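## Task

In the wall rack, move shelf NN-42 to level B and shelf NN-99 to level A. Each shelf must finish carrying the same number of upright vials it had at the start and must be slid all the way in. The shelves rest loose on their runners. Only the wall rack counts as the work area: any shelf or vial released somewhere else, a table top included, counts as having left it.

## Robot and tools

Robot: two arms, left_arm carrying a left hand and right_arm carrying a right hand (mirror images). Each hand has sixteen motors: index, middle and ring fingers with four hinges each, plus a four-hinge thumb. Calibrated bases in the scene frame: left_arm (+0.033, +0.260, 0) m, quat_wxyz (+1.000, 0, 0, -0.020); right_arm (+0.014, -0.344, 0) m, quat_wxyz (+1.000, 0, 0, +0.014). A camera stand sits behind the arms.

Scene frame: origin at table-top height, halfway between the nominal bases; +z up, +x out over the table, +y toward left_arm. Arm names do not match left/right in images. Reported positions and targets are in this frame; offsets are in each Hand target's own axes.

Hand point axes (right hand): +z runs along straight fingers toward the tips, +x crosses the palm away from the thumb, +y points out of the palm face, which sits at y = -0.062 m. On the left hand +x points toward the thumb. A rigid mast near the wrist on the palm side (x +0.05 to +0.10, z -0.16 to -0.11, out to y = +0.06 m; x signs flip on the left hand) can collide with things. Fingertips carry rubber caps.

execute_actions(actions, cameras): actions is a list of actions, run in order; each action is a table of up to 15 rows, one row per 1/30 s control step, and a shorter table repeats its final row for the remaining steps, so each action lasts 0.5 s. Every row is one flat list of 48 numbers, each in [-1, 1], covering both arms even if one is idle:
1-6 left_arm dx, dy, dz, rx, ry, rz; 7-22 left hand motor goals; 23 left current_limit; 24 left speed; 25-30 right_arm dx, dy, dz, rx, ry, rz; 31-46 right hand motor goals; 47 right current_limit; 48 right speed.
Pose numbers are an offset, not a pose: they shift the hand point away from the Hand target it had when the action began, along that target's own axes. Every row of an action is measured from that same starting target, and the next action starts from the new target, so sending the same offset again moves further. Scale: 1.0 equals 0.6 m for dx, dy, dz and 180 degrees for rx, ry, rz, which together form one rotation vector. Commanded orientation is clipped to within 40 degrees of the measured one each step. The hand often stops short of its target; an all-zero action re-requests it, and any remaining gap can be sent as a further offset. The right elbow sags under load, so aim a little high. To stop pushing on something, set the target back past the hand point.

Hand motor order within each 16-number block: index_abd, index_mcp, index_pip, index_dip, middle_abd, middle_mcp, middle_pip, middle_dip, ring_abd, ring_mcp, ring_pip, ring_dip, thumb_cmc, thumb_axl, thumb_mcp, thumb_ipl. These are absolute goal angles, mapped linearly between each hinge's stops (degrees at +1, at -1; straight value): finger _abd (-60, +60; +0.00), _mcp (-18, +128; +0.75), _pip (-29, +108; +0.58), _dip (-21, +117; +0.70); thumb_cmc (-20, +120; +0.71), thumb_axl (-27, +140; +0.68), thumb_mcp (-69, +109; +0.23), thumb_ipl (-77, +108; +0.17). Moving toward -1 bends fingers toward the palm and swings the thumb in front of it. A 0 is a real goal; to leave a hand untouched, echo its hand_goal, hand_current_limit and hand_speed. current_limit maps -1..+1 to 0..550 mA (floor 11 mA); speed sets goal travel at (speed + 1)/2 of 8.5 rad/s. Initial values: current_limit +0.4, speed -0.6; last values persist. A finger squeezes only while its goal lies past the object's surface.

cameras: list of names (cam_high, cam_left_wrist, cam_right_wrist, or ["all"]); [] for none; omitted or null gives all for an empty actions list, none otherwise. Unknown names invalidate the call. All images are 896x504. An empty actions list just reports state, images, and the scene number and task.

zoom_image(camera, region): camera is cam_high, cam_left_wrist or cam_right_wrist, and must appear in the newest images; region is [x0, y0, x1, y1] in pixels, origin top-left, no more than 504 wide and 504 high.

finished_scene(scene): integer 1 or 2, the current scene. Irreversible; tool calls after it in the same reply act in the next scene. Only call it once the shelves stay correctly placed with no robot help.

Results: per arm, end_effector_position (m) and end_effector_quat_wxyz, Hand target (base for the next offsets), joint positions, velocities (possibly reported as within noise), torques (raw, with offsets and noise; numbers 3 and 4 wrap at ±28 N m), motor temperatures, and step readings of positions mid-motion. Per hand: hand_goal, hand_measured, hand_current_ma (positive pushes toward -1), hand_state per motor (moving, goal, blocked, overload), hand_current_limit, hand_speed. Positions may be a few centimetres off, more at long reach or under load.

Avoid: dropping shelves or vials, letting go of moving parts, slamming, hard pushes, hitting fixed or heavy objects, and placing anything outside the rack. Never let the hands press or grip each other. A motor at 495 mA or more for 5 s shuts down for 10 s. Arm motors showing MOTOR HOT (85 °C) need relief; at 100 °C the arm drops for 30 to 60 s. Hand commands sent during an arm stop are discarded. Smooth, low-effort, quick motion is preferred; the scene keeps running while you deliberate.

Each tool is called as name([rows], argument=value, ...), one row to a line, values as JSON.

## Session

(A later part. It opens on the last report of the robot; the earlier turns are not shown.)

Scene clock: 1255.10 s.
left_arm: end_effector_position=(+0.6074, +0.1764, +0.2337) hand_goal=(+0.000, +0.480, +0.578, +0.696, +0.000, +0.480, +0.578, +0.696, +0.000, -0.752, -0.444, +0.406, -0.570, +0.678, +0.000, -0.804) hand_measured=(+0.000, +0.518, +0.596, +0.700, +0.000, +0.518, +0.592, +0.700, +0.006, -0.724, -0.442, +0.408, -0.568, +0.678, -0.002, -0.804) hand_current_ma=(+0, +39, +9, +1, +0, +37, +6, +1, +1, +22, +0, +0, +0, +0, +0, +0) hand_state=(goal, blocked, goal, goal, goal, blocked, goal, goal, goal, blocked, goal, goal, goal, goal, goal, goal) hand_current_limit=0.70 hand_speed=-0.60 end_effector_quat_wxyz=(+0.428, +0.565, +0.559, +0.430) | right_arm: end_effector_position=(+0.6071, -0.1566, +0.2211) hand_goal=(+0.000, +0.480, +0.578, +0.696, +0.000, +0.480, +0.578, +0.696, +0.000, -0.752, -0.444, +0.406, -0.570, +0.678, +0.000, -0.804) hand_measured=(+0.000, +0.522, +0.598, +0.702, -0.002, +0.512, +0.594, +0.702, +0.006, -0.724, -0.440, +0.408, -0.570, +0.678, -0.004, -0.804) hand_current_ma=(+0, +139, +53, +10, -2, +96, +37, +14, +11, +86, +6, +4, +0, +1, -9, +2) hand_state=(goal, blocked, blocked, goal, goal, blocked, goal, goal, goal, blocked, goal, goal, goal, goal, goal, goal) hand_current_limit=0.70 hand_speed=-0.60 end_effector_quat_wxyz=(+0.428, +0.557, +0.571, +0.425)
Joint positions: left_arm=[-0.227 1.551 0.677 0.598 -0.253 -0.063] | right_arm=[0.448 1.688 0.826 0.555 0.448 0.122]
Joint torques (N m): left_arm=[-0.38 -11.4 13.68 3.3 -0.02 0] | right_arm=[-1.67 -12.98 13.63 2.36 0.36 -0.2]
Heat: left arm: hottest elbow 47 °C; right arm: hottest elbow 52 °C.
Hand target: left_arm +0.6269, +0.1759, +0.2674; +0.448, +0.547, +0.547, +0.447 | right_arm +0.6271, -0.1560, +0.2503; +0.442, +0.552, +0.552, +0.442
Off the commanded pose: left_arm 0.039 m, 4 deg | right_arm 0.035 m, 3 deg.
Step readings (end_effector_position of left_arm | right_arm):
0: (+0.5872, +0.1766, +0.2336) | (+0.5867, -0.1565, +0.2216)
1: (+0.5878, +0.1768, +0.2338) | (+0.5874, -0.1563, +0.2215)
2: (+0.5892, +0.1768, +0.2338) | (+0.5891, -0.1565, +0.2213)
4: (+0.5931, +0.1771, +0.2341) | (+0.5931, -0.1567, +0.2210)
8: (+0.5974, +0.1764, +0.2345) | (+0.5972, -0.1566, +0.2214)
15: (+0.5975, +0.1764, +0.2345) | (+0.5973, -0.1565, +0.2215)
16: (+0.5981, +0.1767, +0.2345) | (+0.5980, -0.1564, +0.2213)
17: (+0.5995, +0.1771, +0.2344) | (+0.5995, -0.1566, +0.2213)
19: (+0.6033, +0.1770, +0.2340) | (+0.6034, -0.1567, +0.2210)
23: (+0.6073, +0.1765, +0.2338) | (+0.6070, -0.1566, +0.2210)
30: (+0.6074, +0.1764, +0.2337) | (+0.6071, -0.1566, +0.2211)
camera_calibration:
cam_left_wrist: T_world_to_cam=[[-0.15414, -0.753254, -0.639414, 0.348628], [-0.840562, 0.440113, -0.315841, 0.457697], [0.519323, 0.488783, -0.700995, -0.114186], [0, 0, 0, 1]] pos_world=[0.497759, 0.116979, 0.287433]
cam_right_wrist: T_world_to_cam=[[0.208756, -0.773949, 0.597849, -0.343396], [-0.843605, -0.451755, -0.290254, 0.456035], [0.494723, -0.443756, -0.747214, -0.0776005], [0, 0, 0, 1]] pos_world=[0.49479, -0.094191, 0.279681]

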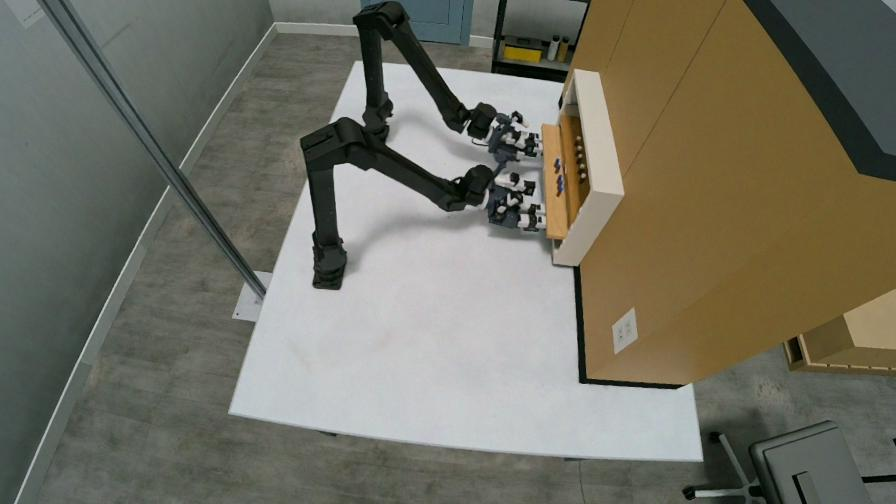

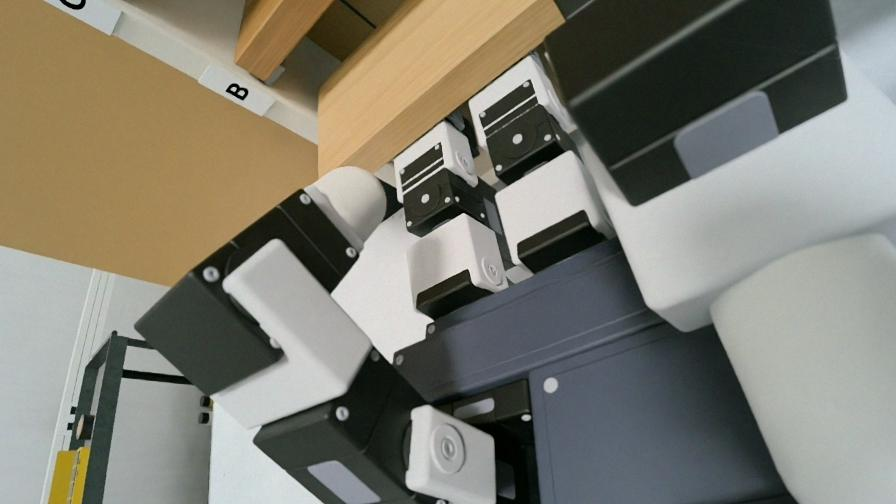

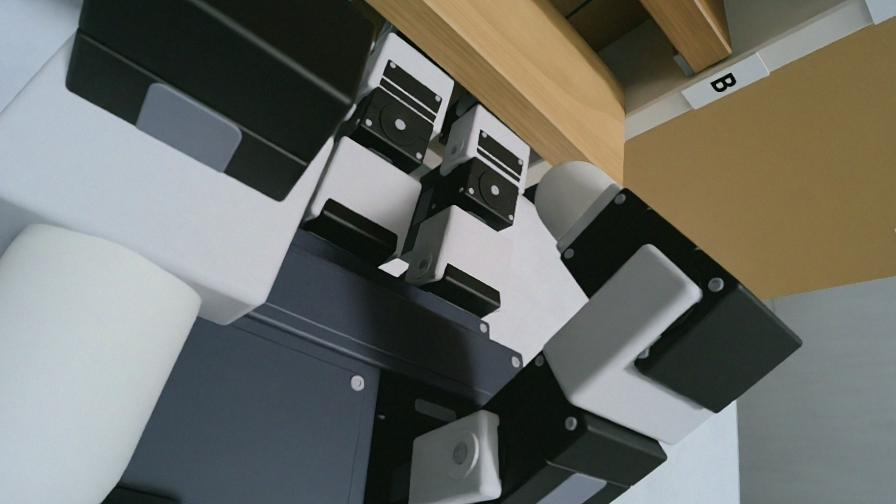

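execute_actions([
  [[0,-0.0032,0.0176,0,0,0,0,0.479,0.577,0.696,0,0.479,0.577,0.696,0,-0.753,-0.445,0.406,-0.571,0.677,0,-0.805,0.7,-0.6,0,0.0004,0.0173,0,0,0,0,0.479,0.577,0.696,0,0.479,0.577,0.696,0,-0.753,-0.445,0.406,-0.571,0.677,0,-0.805,0.7,-0.6]],
], cameras=["all"])

zoom_image(camera="cam_left_wrist", region=[240, 0, 420, 130])

zoom_image(camera="cam_right_wrist", region=[540, 0, 720, 130])

zoom_image(camera="cam_high", region=[530, 120, 610, 240])

Scene clock: 1276.17 s.
left_arm: end_effector_position=(+0.6178, +0.1761, +0.2279) hand_goal=(+0.000, +0.480, +0.578, +0.696, +0.000, +0.480, +0.578, +0.696, +0.000, -0.752, -0.444, +0.406, -0.570, +0.678, +0.000, -0.804) hand_measured=(+0.000, +0.518, +0.596, +0.700, +0.002, +0.518, +0.592, +0.700, +0.006, -0.724, -0.442, +0.408, -0.568, +0.678, -0.002, -0.804) hand_current_ma=(+0, +39, +9, +1, +0, +37, +6, +1, +1, +22, +0, +0, +0, +0, +0, +0) hand_state=(goal, blocked, goal, goal, goal, blocked, goal, goal, goal, blocked, goal, goal, goal, goal, goal, goal) hand_current_limit=0.70 hand_speed=-0.60 end_effector_quat_wxyz=(+0.426, +0.567, +0.560, +0.428) | right_arm: end_effector_position=(+0.6173, -0.1565, +0.2169) hand_goal=(+0.000, +0.480, +0.578, +0.696, +0.000, +0.480, +0.578, +0.696, +0.000, -0.752, -0.444, +0.406, -0.570, +0.678, +0.000, -0.804) hand_measured=(+0.000, +0.522, +0.598, +0.702, -0.002, +0.512, +0.594, +0.702, +0.006, -0.724, -0.440, +0.408, -0.570, +0.678, -0.004, -0.804) hand_current_ma=(+0, +139, +53, +10, -1, +96, +37, +14, +11, +86, +6, +4, +0, +1, -9, +2) hand_state=(goal, blocked, blocked, goal, goal, blocked, goal, goal, goal, blocked, goal, goal, goal, goal, goal, goal) hand_current_limit=0.70 hand_speed=-0.60 end_effector_quat_wxyz=(+0.427, +0.558, +0.572, +0.423)
Joint positions: left_arm=[-0.221 1.583 0.702 0.598 -0.247 -0.063] | right_arm=[0.438 1.713 0.85 0.552 0.439 0.118]
Joint torques (N m): left_arm=[0.03 -12.51 13.38 3.58 -0.01 0.05] | right_arm=[-1.61 -13.63 13.6 2.43 0.36 -0.19]
Heat: left arm: hottest elbow 45 °C; right arm: hottest elbow 51 °C.
Hand target: left_arm +0.6368, +0.1758, +0.2637; +0.448, +0.547, +0.547, +0.447 | right_arm +0.6373, -0.1562, +0.2479; +0.442, +0.552, +0.552, +0.442
Off the commanded pose: left_arm 0.040 m, 4 deg | right_arm 0.037 m, 4 deg.
Step readings (end_effector_position of left_arm | right_arm):
0: (+0.6074, +0.1764, +0.2337) | (+0.6071, -0.1566, +0.2211)
1: (+0.6080, +0.1765, +0.2334) | (+0.6078, -0.1565, +0.2209)
2: (+0.6095, +0.1769, +0.2332) | (+0.6095, -0.1566, +0.2206)
4: (+0.6138, +0.1769, +0.2312) | (+0.6135, -0.1568, +0.2199)
8: (+0.6178, +0.1761, +0.2281) | (+0.6173, -0.1566, +0.2175)
15: (+0.6178, +0.1761, +0.2279) | (+0.6173, -0.1565, +0.2169)
camera_calibration:
cam_left_wrist: T_world_to_cam=[[-0.158766, -0.753042, -0.63853, 0.348945], [-0.842926, 0.440122, -0.309465, 0.464728], [0.514071, 0.489101, -0.704635, -0.119497], [0, 0, 0, 1]] pos_world=[0.508562, 0.116679, 0.282427]
cam_right_wrist: T_world_to_cam=[[0.211028, -0.772311, 0.599168, -0.34446], [-0.845171, -0.452115, -0.285094, 0.4632], [0.491074, -0.446236, -0.748144, -0.0837499], [0, 0, 0, 1]] pos_world=[0.505301, -0.0939827, 0.275788]

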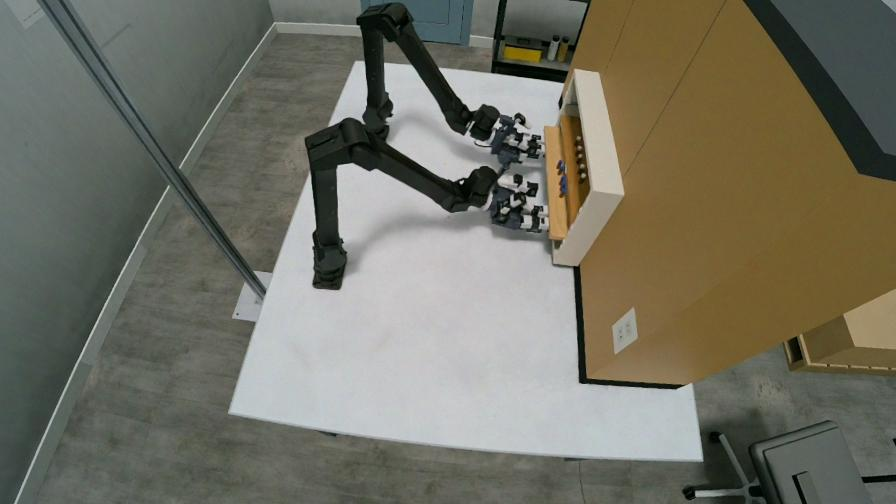

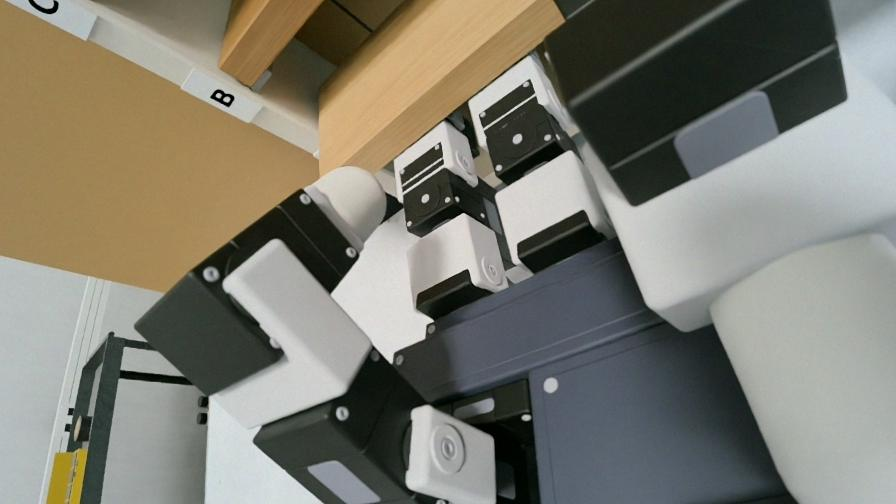

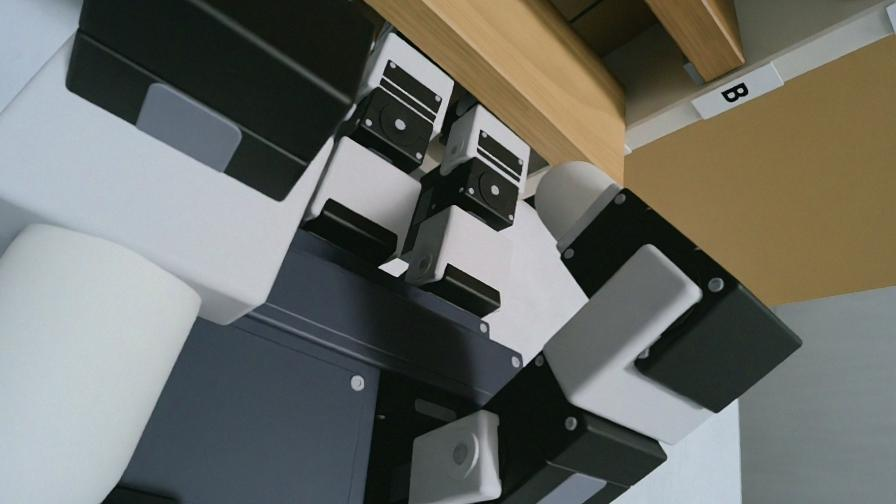

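Scaled by 2.800.

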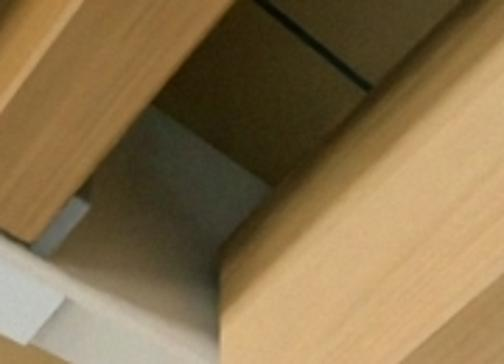

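Scaled by 2.800.

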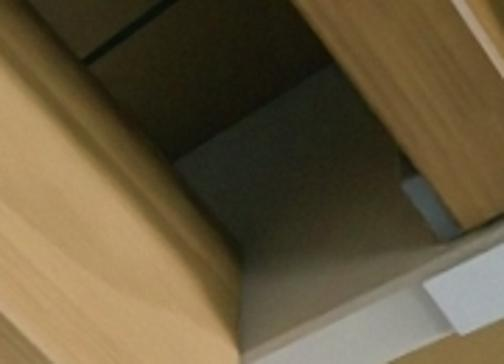

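Scaled by 4.200.

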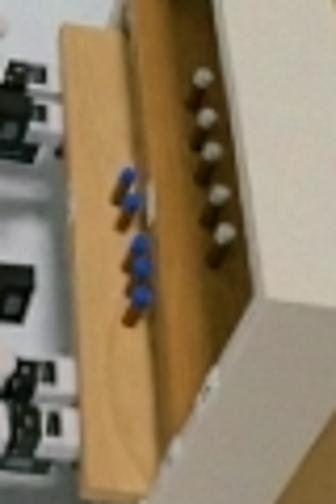

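execute_actions([
  [[0,0.0043,0.0161,0,0,0,0,0.479,0.577,0.696,0,0.479,0.577,0.696,0,-0.753,-0.445,0.406,-0.571,0.677,0,-0.805,0.7,-0.6,0,0.0046,0.0161,0,0,0,0,0.479,0.577,0.696,0,0.479,0.577,0.696,0,-0.753,-0.445,0.406,-0.571,0.677,0,-0.805,0.7,-0.6]],
  [[0,0.0043,0.0161,0,0,0,0,0.479,0.577,0.696,0,0.479,0.577,0.696,0,-0.753,-0.445,0.406,-0.571,0.677,0,-0.805,0.7,-0.6,0,0.0046,0.0161,0,0,0,0,0.479,0.577,0.696,0,0.479,0.577,0.696,0,-0.753,-0.445,0.406,-0.571,0.677,0,-0.805,0.7,-0.6]],
], cameras=["all"])

zoom_image(camera="cam_left_wrist", region=[200, 0, 420, 200])

zoom_image(camera="cam_right_wrist", region=[540, 0, 760, 200])

zoom_image(camera="cam_high", region=[530, 120, 610, 240])

Scene clock: 1291.07 s.
left_arm: end_effector_position=(+0.6372, +0.1760, +0.2307) hand_goal=(+0.000, +0.480, +0.578, +0.696, +0.000, +0.480, +0.578, +0.696, +0.000, -0.752, -0.444, +0.406, -0.570, +0.678, +0.000, -0.804) hand_measured=(+0.000, +0.518, +0.596, +0.700, +0.002, +0.518, +0.592, +0.700, +0.006, -0.724, -0.442, +0.408, -0.568, +0.678, -0.002, -0.804) hand_current_ma=(+0, +39, +9, +1, +0, +37, +6, +1, +1, +22, +0, +0, +0, +0, +0, +0) hand_state=(goal, blocked, goal, goal, goal, blocked, goal, goal, goal, blocked, goal, goal, goal, goal, goal, goal) hand_current_limit=0.70 hand_speed=-0.60 end_effector_quat_wxyz=(+0.428, +0.565, +0.559, +0.430) | right_arm: end_effector_position=(+0.6370, -0.1560, +0.2188) hand_goal=(+0.000, +0.480, +0.578, +0.696, +0.000, +0.480, +0.578, +0.696, +0.000, -0.752, -0.444, +0.406, -0.570, +0.678, +0.000, -0.804) hand_measured=(+0.000, +0.522, +0.598, +0.702, +0.000, +0.512, +0.594, +0.702, +0.006, -0.724, -0.440, +0.408, -0.570, +0.678, -0.004, -0.804) hand_current_ma=(+1, +139, +53, +10, -1, +96, +37, +14, +11, +86, +6, +4, +0, +1, -9, +2) hand_state=(goal, blocked, blocked, goal, goal, blocked, goal, goal, goal, blocked, goal, goal, goal, goal, goal, goal) hand_current_limit=0.70 hand_speed=-0.60 end_effector_quat_wxyz=(+0.427, +0.558, +0.571, +0.425)
Joint positions: left_arm=[-0.21 1.621 0.756 0.59 -0.236 -0.06] | right_arm=[0.421 1.745 0.904 0.535 0.422 0.114]
Joint torques (N m): left_arm=[-0.09 -12.63 13.82 3.23 -0.02 0.03] | right_arm=[-1.73 -14.15 13.9 2.4 0.34 -0.23]
Heat: left arm: hottest elbow 46 °C; right arm: hottest elbow 51 °C.
Hand target: left_arm +0.6569, +0.1759, +0.2647; +0.448, +0.547, +0.547, +0.447 | right_arm +0.6573, -0.1560, +0.2491; +0.441, +0.552, +0.552, +0.442
Off the commanded pose: left_arm 0.039 m, 4 deg | right_arm 0.037 m, 4 deg.
Step readings (end_effector_position of left_arm | right_arm):
0: (+0.6178, +0.1761, +0.2279) | (+0.6173, -0.1565, +0.2169)
1: (+0.6183, +0.1763, +0.2278) | (+0.6180, -0.1565, +0.2171)
2: (+0.6195, +0.1770, +0.2282) | (+0.6195, -0.1565, +0.2171)
4: (+0.6230, +0.1770, +0.2290) | (+0.6231, -0.1567, +0.2173)
8: (+0.6269, +0.1762, +0.2309) | (+0.6269, -0.1565, +0.2190)
15: (+0.6271, +0.1761, +0.2313) | (+0.6271, -0.1564, +0.2194)
16: (+0.6278, +0.1762, +0.2310) | (+0.6278, -0.1563, +0.2191)
17: (+0.6292, +0.1767, +0.2310) | (+0.6294, -0.1563, +0.2191)
19: (+0.6330, +0.1769, +0.2307) | (+0.6332, -0.1565, +0.2189)
23: (+0.6371, +0.1761, +0.2309) | (+0.6370, -0.1560, +0.2190)
30: (+0.6372, +0.1760, +0.2307) | (+0.6370, -0.1560, +0.2188)
camera_calibration:
cam_left_wrist: T_world_to_cam=[[-0.154025, -0.754104, -0.638439, 0.350902], [-0.840897, 0.439325, -0.316048, 0.482288], [0.518815, 0.488182, -0.70179, -0.130985], [0, 0, 0, 1]] pos_world=[0.527559, 0.11668, 0.284532]
cam_right_wrist: T_world_to_cam=[[0.209792, -0.774074, 0.597325, -0.348433], [-0.844703, -0.451158, -0.287981, 0.481127], [0.492406, -0.444146, -0.748512, -0.0921781], [0, 0, 0, 1]] pos_world=[0.524897, -0.0935893, 0.277687]

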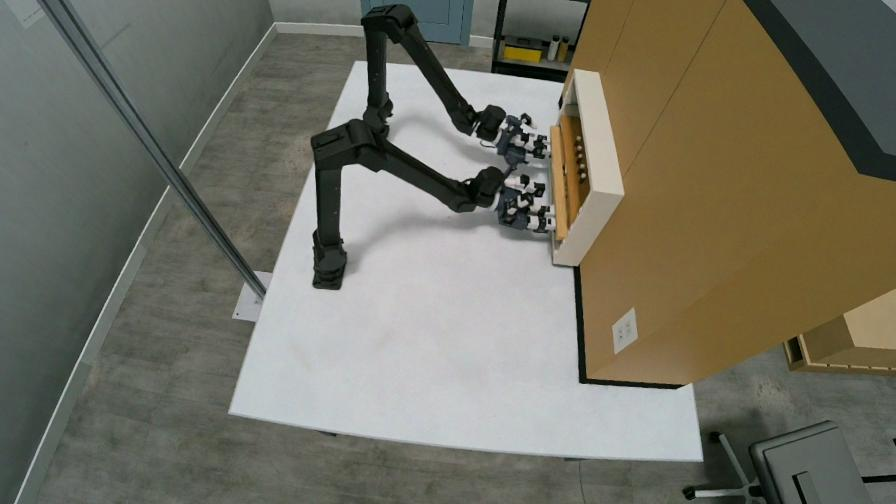

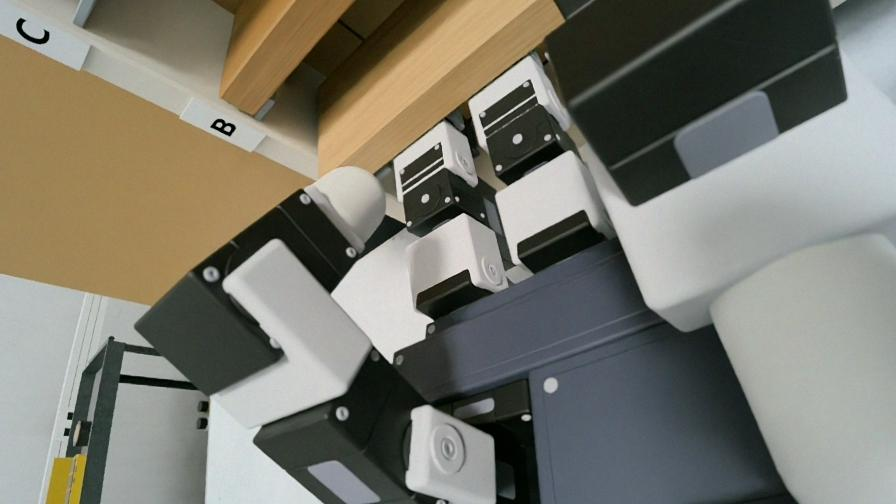

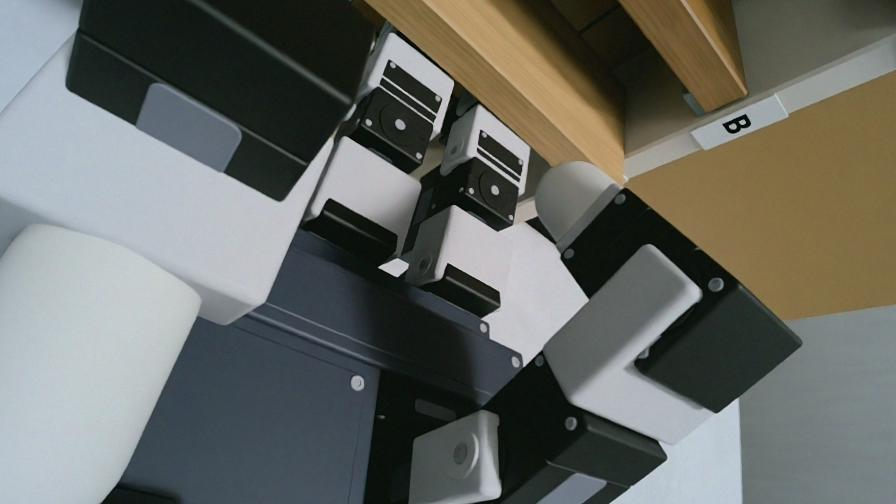

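Scaled by 2.291.

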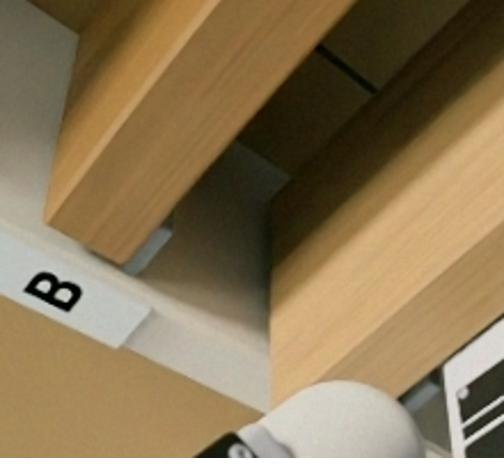

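Scaled by 2.291.

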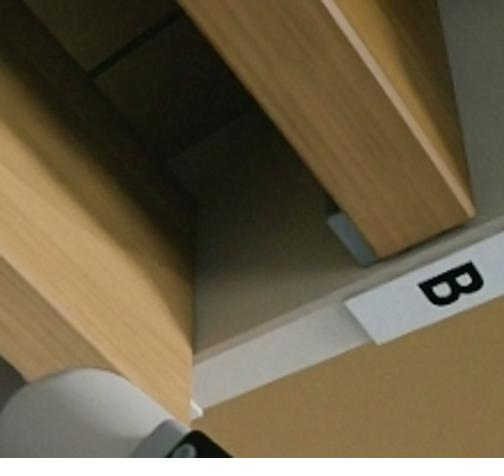

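Scaled by 4.200.

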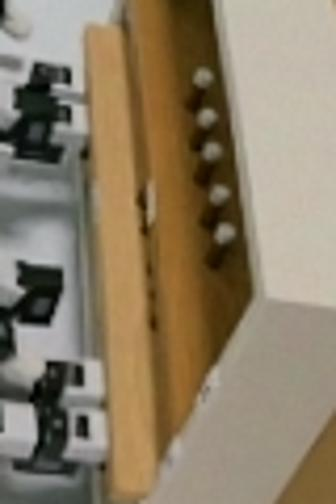

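execute_actions([
  [[0,0.0033,0.0163,0,0,0,0,0.479,0.577,0.696,0,0.479,0.577,0.696,0,-0.753,-0.445,0.406,-0.571,0.677,0,-0.805,0.7,-0.6,0,0.0036,0.0163,0,0,0,0,0.479,0.577,0.696,0,0.479,0.577,0.696,0,-0.753,-0.445,0.406,-0.571,0.677,0,-0.805,0.7,-0.6]],
  [[0,0.0033,0.0163,0,0,0,0,0.479,0.577,0.696,0,0.479,0.577,0.696,0,-0.753,-0.445,0.406,-0.571,0.677,0,-0.805,0.7,-0.6,0,0.0036,0.0163,0,0,0,0,0.479,0.577,0.696,0,0.479,0.577,0.696,0,-0.753,-0.445,0.406,-0.571,0.677,0,-0.805,0.7,-0.6]],
  [[0,0.0009,0.0049,0,0,0,0,0.479,0.577,0.696,0,0.479,0.577,0.696,0,-0.753,-0.445,0.406,-0.571,0.677,0,-0.805,0.7,-0.6,0,0.0009,0.0049,0,0,0,0,0.479,0.577,0.696,0,0.479,0.577,0.696,0,-0.753,-0.445,0.406,-0.571,0.677,0,-0.805,0.7,-0.6]],
], cameras=["all"])

zoom_image(camera="cam_left_wrist", region=[200, 0, 420, 200])

zoom_image(camera="cam_right_wrist", region=[540, 0, 760, 200])

zoom_image(camera="cam_high", region=[530, 120, 610, 240])

Scene clock: 1314.20 s.
left_arm: end_effector_position=(+0.6589, +0.1763, +0.2298) hand_goal=(+0.000, +0.480, +0.578, +0.696, +0.000, +0.480, +0.578, +0.696, +0.000, -0.752, -0.444, +0.406, -0.570, +0.678, +0.000, -0.804) hand_measured=(+0.000, +0.518, +0.596, +0.700, +0.002, +0.518, +0.592, +0.700, +0.006, -0.724, -0.442, +0.408, -0.568, +0.678, -0.002, -0.804) hand_current_ma=(+0, +39, +9, +1, +0, +37, +6, +1, +1, +22, +0, +0, +0, +0, +0, +0) hand_state=(goal, blocked, goal, goal, goal, blocked, goal, goal, goal, blocked, goal, goal, goal, goal, goal, goal) hand_current_limit=0.70 hand_speed=-0.60 end_effector_quat_wxyz=(+0.428, +0.565, +0.560, +0.429) | right_arm: end_effector_position=(+0.6590, -0.1558, +0.2181) hand_goal=(+0.000, +0.480, +0.578, +0.696, +0.000, +0.480, +0.578, +0.696, +0.000, -0.752, -0.444, +0.406, -0.570, +0.678, +0.000, -0.804) hand_measured=(+0.000, +0.522, +0.598, +0.702, +0.000, +0.512, +0.594, +0.702, +0.006, -0.724, -0.440, +0.408, -0.570, +0.678, -0.004, -0.804) hand_current_ma=(+1, +139, +53, +10, -1, +96, +37, +14, +11, +86, +6, +4, +0, +1, -9, +2) hand_state=(goal, blocked, blocked, goal, goal, blocked, goal, goal, goal, blocked, goal, goal, goal, goal, goal, goal) hand_current_limit=0.70 hand_speed=-0.60 end_effector_quat_wxyz=(+0.427, +0.559, +0.571, +0.424)
Joint positions: left_arm=[-0.198 1.666 0.815 0.574 -0.226 -0.058] | right_arm=[0.402 1.786 0.964 0.517 0.405 0.11]
Joint torques (N m): left_arm=[0.03 -13.39 14.13 3.19 0.03 0.01] | right_arm=[-1.73 -14.62 14.27 2.37 0.26 -0.21]
Heat: left arm: hottest elbow 45 °C; right arm: hottest elbow 52 °C.
Hand target: left_arm +0.6797, +0.1760, +0.2647; +0.448, +0.547, +0.547, +0.447 | right_arm +0.6804, -0.1560, +0.2491; +0.441, +0.552, +0.552, +0.443
Off the commanded pose: left_arm 0.041 m, 4 deg | right_arm 0.038 m, 4 deg.
Step readings (end_effector_position of left_arm | right_arm):
0: (+0.6372, +0.1760, +0.2307) | (+0.6370, -0.1560, +0.2188)
1: (+0.6378, +0.1760, +0.2307) | (+0.6379, -0.1562, +0.2189)
2: (+0.6392, +0.1764, +0.2305) | (+0.6394, -0.1565, +0.2187)
4: (+0.6430, +0.1764, +0.2305) | (+0.6432, -0.1563, +0.2186)
8: (+0.6471, +0.1761, +0.2305) | (+0.6469, -0.1558, +0.2186)
15: (+0.6471, +0.1761, +0.2304) | (+0.6469, -0.1558, +0.2186)
16: (+0.6478, +0.1762, +0.2302) | (+0.6477, -0.1558, +0.2184)
17: (+0.6492, +0.1765, +0.2303) | (+0.6494, -0.1568, +0.2184)
19: (+0.6530, +0.1766, +0.2301) | (+0.6531, -0.1563, +0.2182)
23: (+0.6570, +0.1764, +0.2303) | (+0.6567, -0.1553, +0.2182)
30: (+0.6570, +0.1764, +0.2299) | (+0.6568, -0.1553, +0.2183)
31: (+0.6571, +0.1763, +0.2301) | (+0.6570, -0.1554, +0.2182)
32: (+0.6574, +0.1763, +0.2300) | (+0.6575, -0.1558, +0.2183)
34: (+0.6581, +0.1763, +0.2300) | (+0.6583, -0.1562, +0.2181)
38: (+0.6589, +0.1763, +0.2299) | (+0.6590, -0.1558, +0.2181)
45: (+0.6589, +0.1763, +0.2298) | (+0.6590, -0.1558, +0.2181)
camera_calibration:
cam_left_wrist: T_world_to_cam=[[-0.153615, -0.754724, -0.637804, 0.353571], [-0.842086, 0.437705, -0.315127, 0.501018], [0.517004, 0.488677, -0.702781, -0.14167], [0, 0, 0, 1]] pos_world=[0.549458, 0.116781, 0.28383]
cam_right_wrist: T_world_to_cam=[[0.209671, -0.774663, 0.596604, -0.35233], [-0.845474, -0.450126, -0.287334, 0.500129], [0.491134, -0.444167, -0.749335, -0.102378], [0, 0, 0, 1]] pos_world=[0.547001, -0.0932885, 0.27719]

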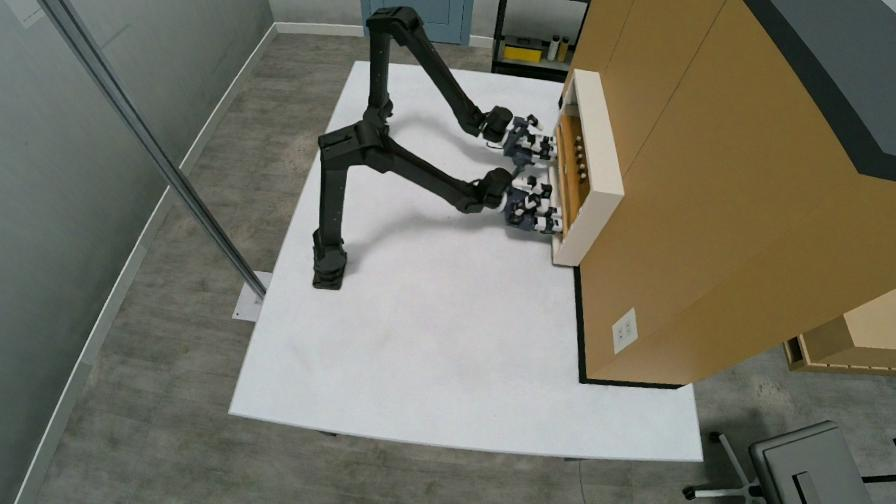

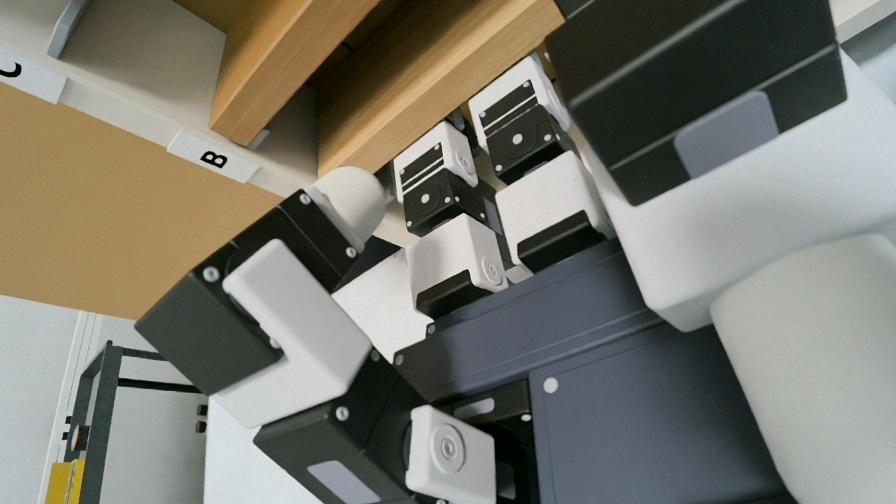

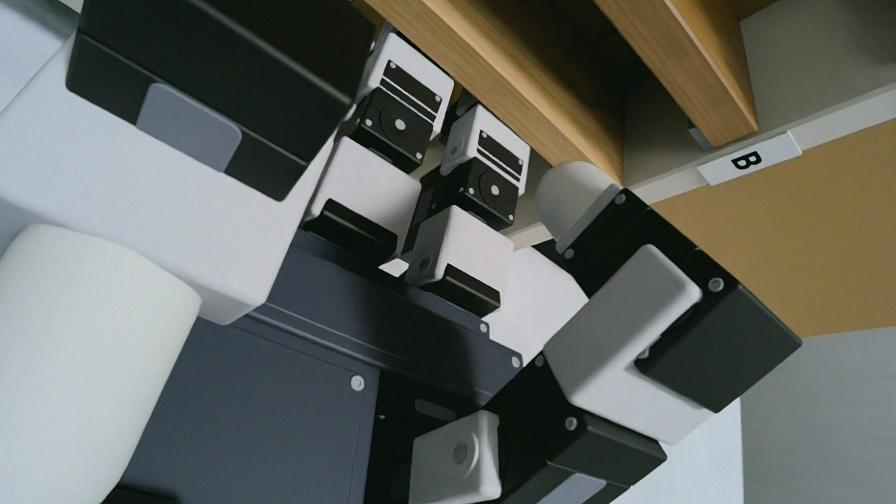

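Scaled by 2.291.

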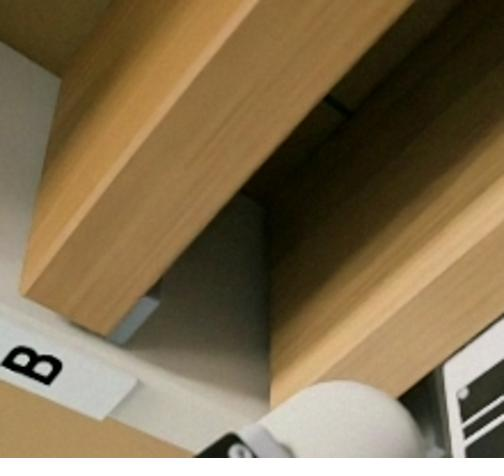

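Scaled by 2.291.

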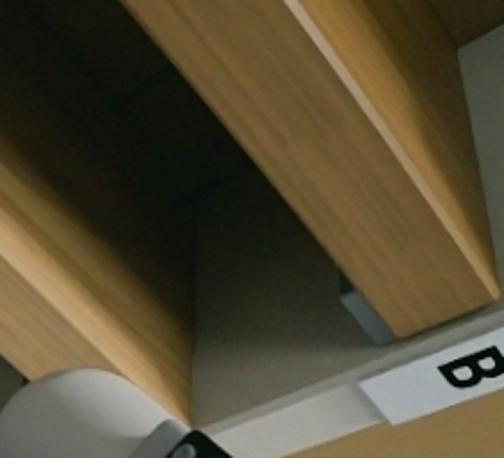

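Scaled by 4.200.

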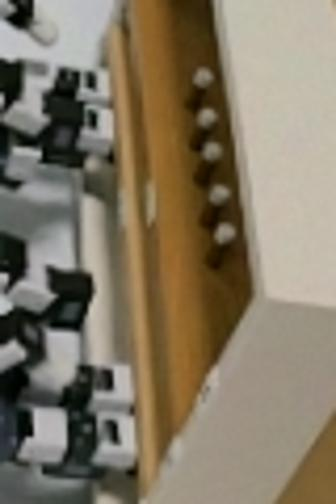

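execute_actions([
  [[0,-0.0098,0.004,0,0,0,0,0.479,0.577,0.696,0,0.479,0.577,0.696,0,-0.753,-0.445,0.406,-0.571,0.677,0,-0.805,0.7,-0.6,0,-0.0098,0.004,0,0,0,0,0.479,0.577,0.696,0,0.479,0.577,0.696,0,-0.753,-0.445,0.406,-0.571,0.677,0,-0.805,0.7,-0.6]],
  [[0,-0.0098,0.002,0,0,0,0,0.479,0.577,0.696,0,0.479,0.577,0.696,0,-0.753,-0.445,0.406,-0.571,0.677,0,-0.805,0.7,-0.6,0,-0.0098,0.0022,0,0,0,0,0.479,0.577,0.696,0,0.479,0.577,0.696,0,-0.753,-0.445,0.406,-0.571,0.677,0,-0.805,0.7,-0.6]],
  [[0,-0.0098,0.002,0,0,0,0,0.479,0.577,0.696,0,0.479,0.577,0.696,0,-0.753,-0.445,0.406,-0.571,0.677,0,-0.805,0.7,-0.6,0,-0.0098,0.0022,0,0,0,0,0.479,0.577,0.696,0,0.479,0.577,0.696,0,-0.753,-0.445,0.406,-0.571,0.677,0,-0.805,0.7,-0.6]],
], cameras=["cam_left_wrist","cam_right_wrist"])

zoom_image(camera="cam_left_wrist", region=[200, 0, 420, 200])

zoom_image(camera="cam_right_wrist", region=[540, 0, 760, 200])

Scene clock: 1334.77 s.
left_arm: end_effector_position=(+0.6632, +0.1756, +0.2108) hand_goal=(+0.000, +0.480, +0.578, +0.696, +0.000, +0.480, +0.578, +0.696, +0.000, -0.752, -0.444, +0.406, -0.570, +0.678, +0.000, -0.804) hand_measured=(+0.000, +0.518, +0.594, +0.700, +0.002, +0.512, +0.588, +0.700, +0.006, -0.724, -0.442, +0.408, -0.568, +0.678, -0.002, -0.804) hand_current_ma=(+0, +39, +8, +0, +0, +28, +4, +1, +1, +22, +0, +0, +0, +0, +0, +0) hand_state=(goal, blocked, goal, goal, goal, blocked, goal, goal, goal, blocked, goal, goal, goal, goal, goal, goal) hand_current_limit=0.70 hand_speed=-0.60 end_effector_quat_wxyz=(+0.421, +0.570, +0.563, +0.425) | right_arm: end_effector_position=(+0.6621, -0.1545, +0.2027) hand_goal=(+0.000, +0.480, +0.578, +0.696, +0.000, +0.480, +0.578, +0.696, +0.000, -0.752, -0.444, +0.406, -0.570, +0.678, +0.000, -0.804) hand_measured=(+0.000, +0.520, +0.596, +0.700, +0.000, +0.510, +0.592, +0.702, +0.006, -0.724, -0.440, +0.408, -0.570, +0.678, -0.004, -0.804) hand_current_ma=(+1, +127, +42, +9, -1, +94, +34, +12, +11, +86, +6, +4, +0, +1, -9, +2) hand_state=(goal, blocked, goal, goal, goal, blocked, goal, goal, goal, blocked, goal, goal, goal, goal, goal, goal) hand_current_limit=0.70 hand_speed=-0.60 end_effector_quat_wxyz=(+0.426, +0.559, +0.574, +0.420)
Joint positions: left_arm=[-0.197 1.706 0.819 0.591 -0.225 -0.058] | right_arm=[0.402 1.819 0.967 0.537 0.404 0.107]
Joint torques (N m): left_arm=[0.21 -13.33 12.85 4.85 0.03 0.03] | right_arm=[-1.67 -14.45 13.29 3.38 0.3 -0.19]
Motor temperatures (°C): left_arm=[26 33 48 28 25 23] | right_arm=[28 36 54 26 26 24]
Heat: left arm: hottest elbow 48 °C; right arm: hottest elbow 54 °C.
Hand target: left_arm +0.6810, +0.1758, +0.2466; +0.448, +0.547, +0.547, +0.447 | right_arm +0.6814, -0.1560, +0.2307; +0.442, +0.552, +0.552, +0.442
Off the commanded pose: left_arm 0.040 m, 5 deg | right_arm 0.034 m, 4 deg.
Step readings (end_effector_position of left_arm | right_arm):
0: (+0.6589, +0.1763, +0.2298) | (+0.6590, -0.1558, +0.2181)
1: (+0.6590, +0.1763, +0.2291) | (+0.6591, -0.1557, +0.2174)
2: (+0.6595, +0.1762, +0.2287) | (+0.6595, -0.1558, +0.2170)
4: (+0.6605, +0.1761, +0.2258) | (+0.6604, -0.1556, +0.2143)
8: (+0.6616, +0.1761, +0.2197) | (+0.6611, -0.1551, +0.2086)
15: (+0.6617, +0.1760, +0.2188) | (+0.6612, -0.1551, +0.2076)
16: (+0.6617, +0.1760, +0.2186) | (+0.6612, -0.1551, +0.2071)
17: (+0.6618, +0.1760, +0.2181) | (+0.6613, -0.1550, +0.2065)
19: (+0.6620, +0.1759, +0.2165) | (+0.6615, -0.1550, +0.2053)
23: (+0.6625, +0.1758, +0.2130) | (+0.6615, -0.1548, +0.2049)
30: (+0.6625, +0.1758, +0.2127) | (+0.6616, -0.1547, +0.2047)
31: (+0.6626, +0.1757, +0.2128) | (+0.6616, -0.1547, +0.2044)
32: (+0.6627, +0.1757, +0.2131) | (+0.6617, -0.1547, +0.2043)
34: (+0.6629, +0.1757, +0.2121) | (+0.6620, -0.1545, +0.2030)
38: (+0.6632, +0.1756, +0.2107) | (+0.6621, -0.1545, +0.2027)
45: (+0.6632, +0.1756, +0.2108) | (+0.6621, -0.1545, +0.2027)
camera_calibration:
cam_left_wrist: T_world_to_cam=[[-0.166959, -0.751738, -0.637977, 0.349893], [-0.8482, 0.4394, -0.295777, 0.498523], [0.502674, 0.49175, -0.710986, -0.146218], [0, 0, 0, 1]] pos_world=[0.554765, 0.11588, 0.266716]
cam_right_wrist: T_world_to_cam=[[0.216158, -0.770495, 0.599678, -0.347091], [-0.847634, -0.45291, -0.276385, 0.497685], [0.484553, -0.448565, -0.750998, -0.110908], [0, 0, 0, 1]] pos_world=[0.550622, -0.0917752, 0.262404]
Images, in order (width x height): cam_left_wrist 896x504, cam_right_wrist 896x504.

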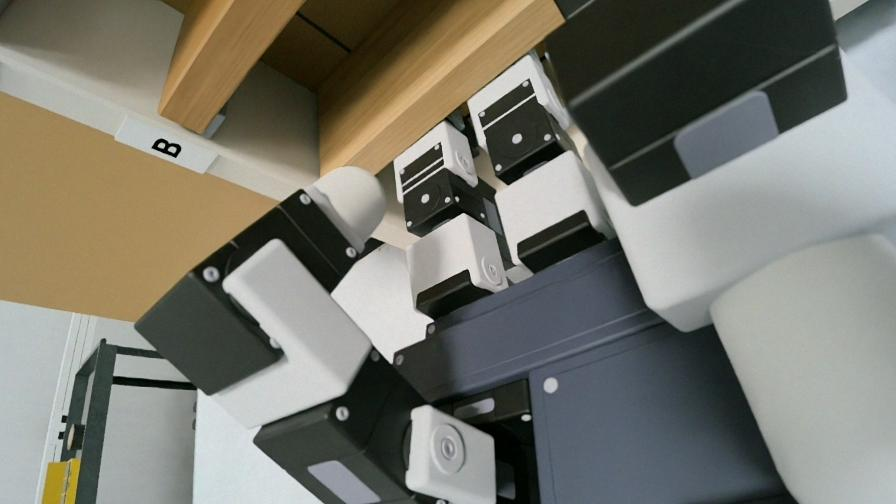

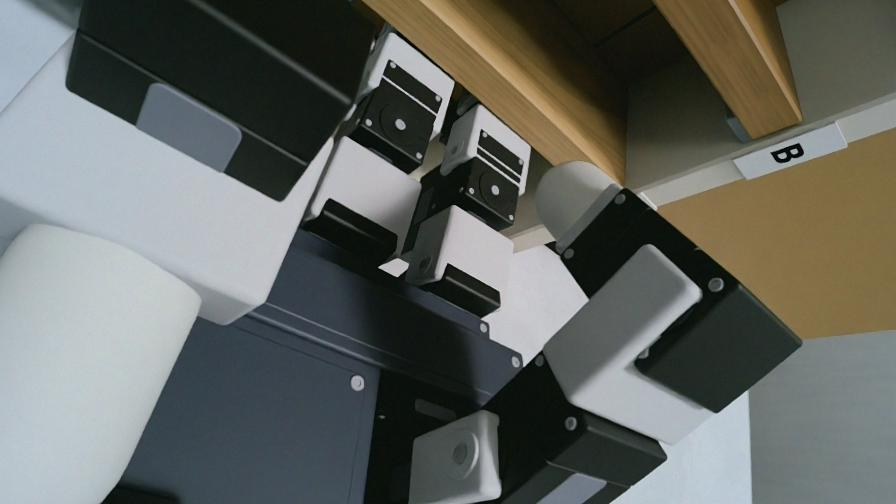

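Scaled by 2.291.

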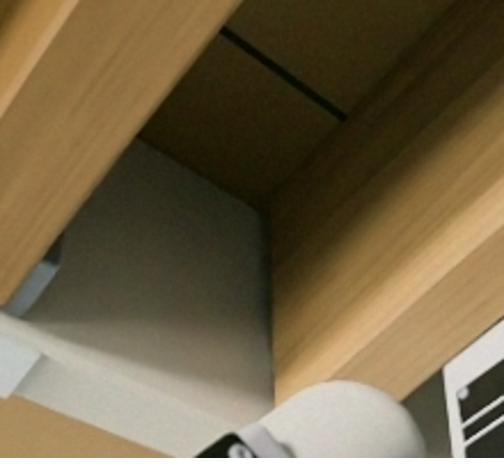

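Scaled by 2.291.

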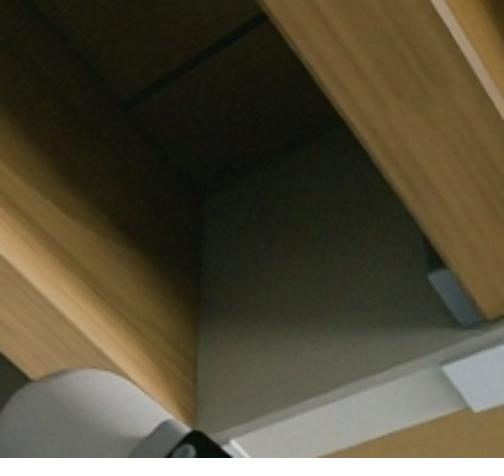

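execute_actions([
  [[0,-0.0098,0.002,0,0,0,0,0.479,0.577,0.696,0,0.479,0.577,0.696,0,-0.753,-0.445,0.406,-0.571,0.677,0,-0.805,0.7,-0.6,0,-0.0098,0.0022,0,0,0,0,0.479,0.577,0.696,0,0.479,0.577,0.696,0,-0.753,-0.445,0.406,-0.571,0.677,0,-0.805,0.7,-0.6]],
  [[0,-0.0098,0.002,0,0,0,0,0.479,0.577,0.696,0,0.479,0.577,0.696,0,-0.753,-0.445,0.406,-0.571,0.677,0,-0.805,0.7,-0.6,0,-0.0098,0.0022,0,0,0,0,0.479,0.577,0.696,0,0.479,0.577,0.696,0,-0.753,-0.445,0.406,-0.571,0.677,0,-0.805,0.7,-0.6]],
], cameras=["all"])

zoom_image(camera="cam_left_wrist", region=[200, 0, 560, 250])

zoom_image(camera="cam_right_wrist", region=[400, 0, 760, 250])

Scene clock: 1354.43 s.
left_arm: end_effector_position=(+0.6643, +0.1755, +0.2078) hand_goal=(+0.000, +0.480, +0.578, +0.696, +0.000, +0.480, +0.578, +0.696, +0.000, -0.752, -0.444, +0.406, -0.570, +0.678, +0.000, -0.804) hand_measured=(+0.000, +0.514, +0.592, +0.700, +0.002, +0.508, +0.588, +0.700, +0.006, -0.724, -0.442, +0.408, -0.568, +0.678, -0.002, -0.804) hand_current_ma=(+0, +30, +5, +0, +0, +24, +3, +1, +1, +22, +0, +0, +0, +0, +0, +0) hand_state=(goal, blocked, goal, goal, goal, blocked, goal, goal, goal, blocked, goal, goal, goal, goal, goal, goal) hand_current_limit=0.70 hand_speed=-0.60 end_effector_quat_wxyz=(+0.427, +0.565, +0.561, +0.429) | right_arm: end_effector_position=(+0.6632, -0.1542, +0.1986) hand_goal=(+0.000, +0.480, +0.578, +0.696, +0.000, +0.480, +0.578, +0.696, +0.000, -0.752, -0.444, +0.406, -0.570, +0.678, +0.000, -0.804) hand_measured=(+0.000, +0.508, +0.590, +0.700, +0.000, +0.502, +0.588, +0.700, +0.006, -0.724, -0.440, +0.408, -0.570, +0.678, -0.004, -0.804) hand_current_ma=(+1, +85, +27, +8, -1, +65, +20, +8, +11, +86, +6, +4, +0, +1, -9, +2) hand_state=(goal, blocked, goal, goal, goal, blocked, goal, goal, goal, blocked, goal, goal, goal, goal, goal, goal) hand_current_limit=0.70 hand_speed=-0.60 end_effector_quat_wxyz=(+0.428, +0.557, +0.570, +0.426)
Joint positions: left_arm=[-0.197 1.727 0.819 0.63 -0.225 -0.057] | right_arm=[0.401 1.839 0.968 0.573 0.404 0.107]
Joint torques (N m): left_arm=[-0.03 -13.16 12.29 4.48 0.02 0.03] | right_arm=[-1.67 -14.15 12.7 3.12 0.26 -0.18]
Heat: left arm: hottest elbow 45 °C; right arm: hottest elbow 51 °C.
Hand target: left_arm +0.6810, +0.1758, +0.2345; +0.448, +0.547, +0.547, +0.447 | right_arm +0.6814, -0.1560, +0.2187; +0.441, +0.552, +0.552, +0.442
Off the commanded pose: left_arm 0.032 m, 4 deg | right_arm 0.027 m, 3 deg.
Step readings (end_effector_position of left_arm | right_arm):
0: (+0.6632, +0.1756, +0.2108) | (+0.6621, -0.1545, +0.2027)
1: (+0.6632, +0.1756, +0.2108) | (+0.6621, -0.1545, +0.2026)
2: (+0.6633, +0.1756, +0.2108) | (+0.6622, -0.1544, +0.2022)
4: (+0.6637, +0.1757, +0.2092) | (+0.6624, -0.1543, +0.2011)
8: (+0.6638, +0.1757, +0.2091) | (+0.6625, -0.1543, +0.2005)
15: (+0.6638, +0.1757, +0.2091) | (+0.6625, -0.1543, +0.2005)
16: (+0.6639, +0.1757, +0.2090) | (+0.6626, -0.1542, +0.2003)
17: (+0.6640, +0.1756, +0.2088) | (+0.6627, -0.1542, +0.1999)
19: (+0.6643, +0.1756, +0.2078) | (+0.6630, -0.1543, +0.1990)
23: (+0.6643, +0.1755, +0.2078) | (+0.6632, -0.1542, +0.1986)
30: (+0.6643, +0.1755, +0.2078) | (+0.6632, -0.1542, +0.1986)
camera_calibration:
cam_left_wrist: T_world_to_cam=[[-0.155351, -0.754288, -0.637899, 0.340908], [-0.842856, 0.437999, -0.31265, 0.498905], [0.515227, 0.489087, -0.703801, -0.158169], [0, 0, 0, 1]] pos_world=[0.554959, 0.115981, 0.262129]
cam_right_wrist: T_world_to_cam=[[0.206958, -0.77466, 0.597554, -0.338753], [-0.843577, -0.450649, -0.292048, 0.498355], [0.495525, -0.443641, -0.746751, -0.121846], [0, 0, 0, 1]] pos_world=[0.550887, -0.0918907, 0.256978]

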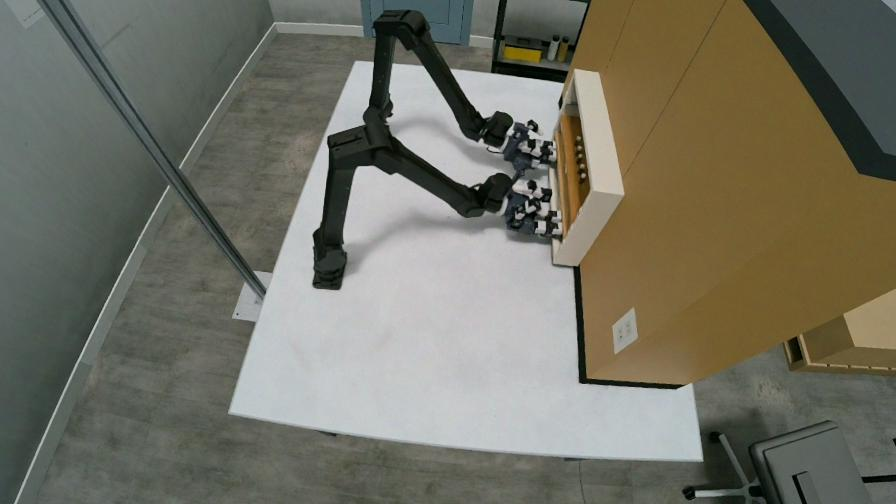

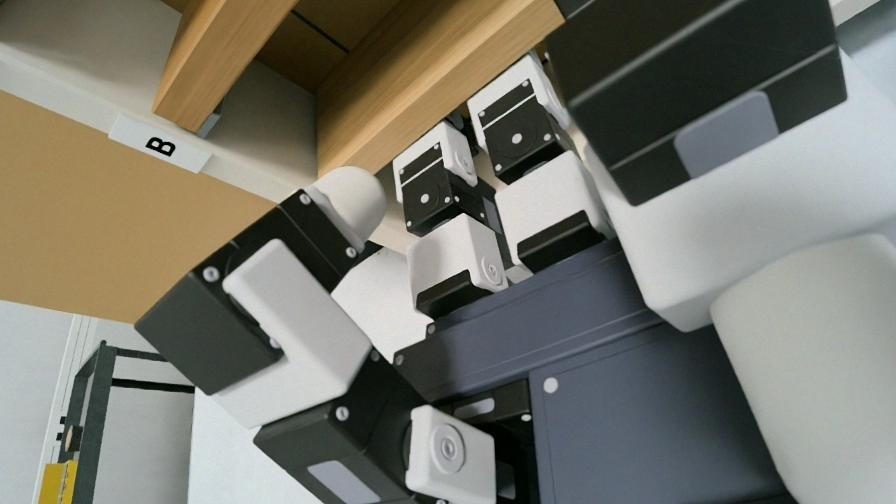

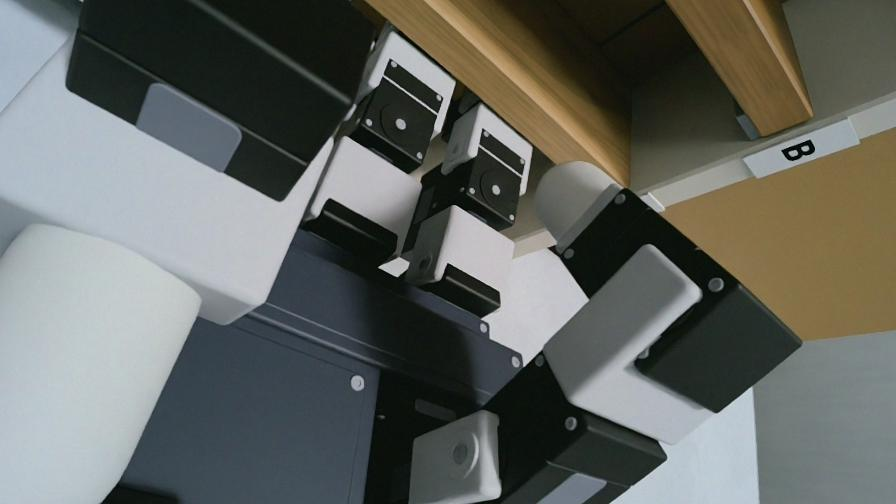

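Scaled by 1.400.

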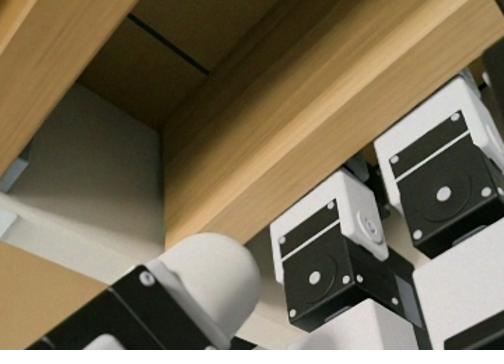

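Scaled by 1.400.

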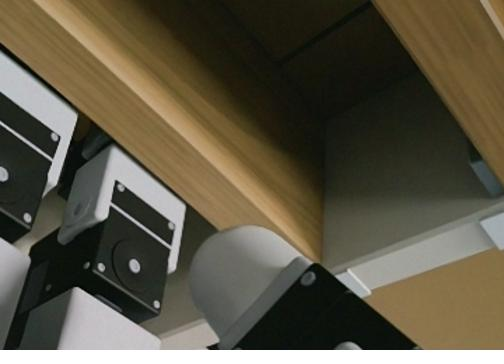

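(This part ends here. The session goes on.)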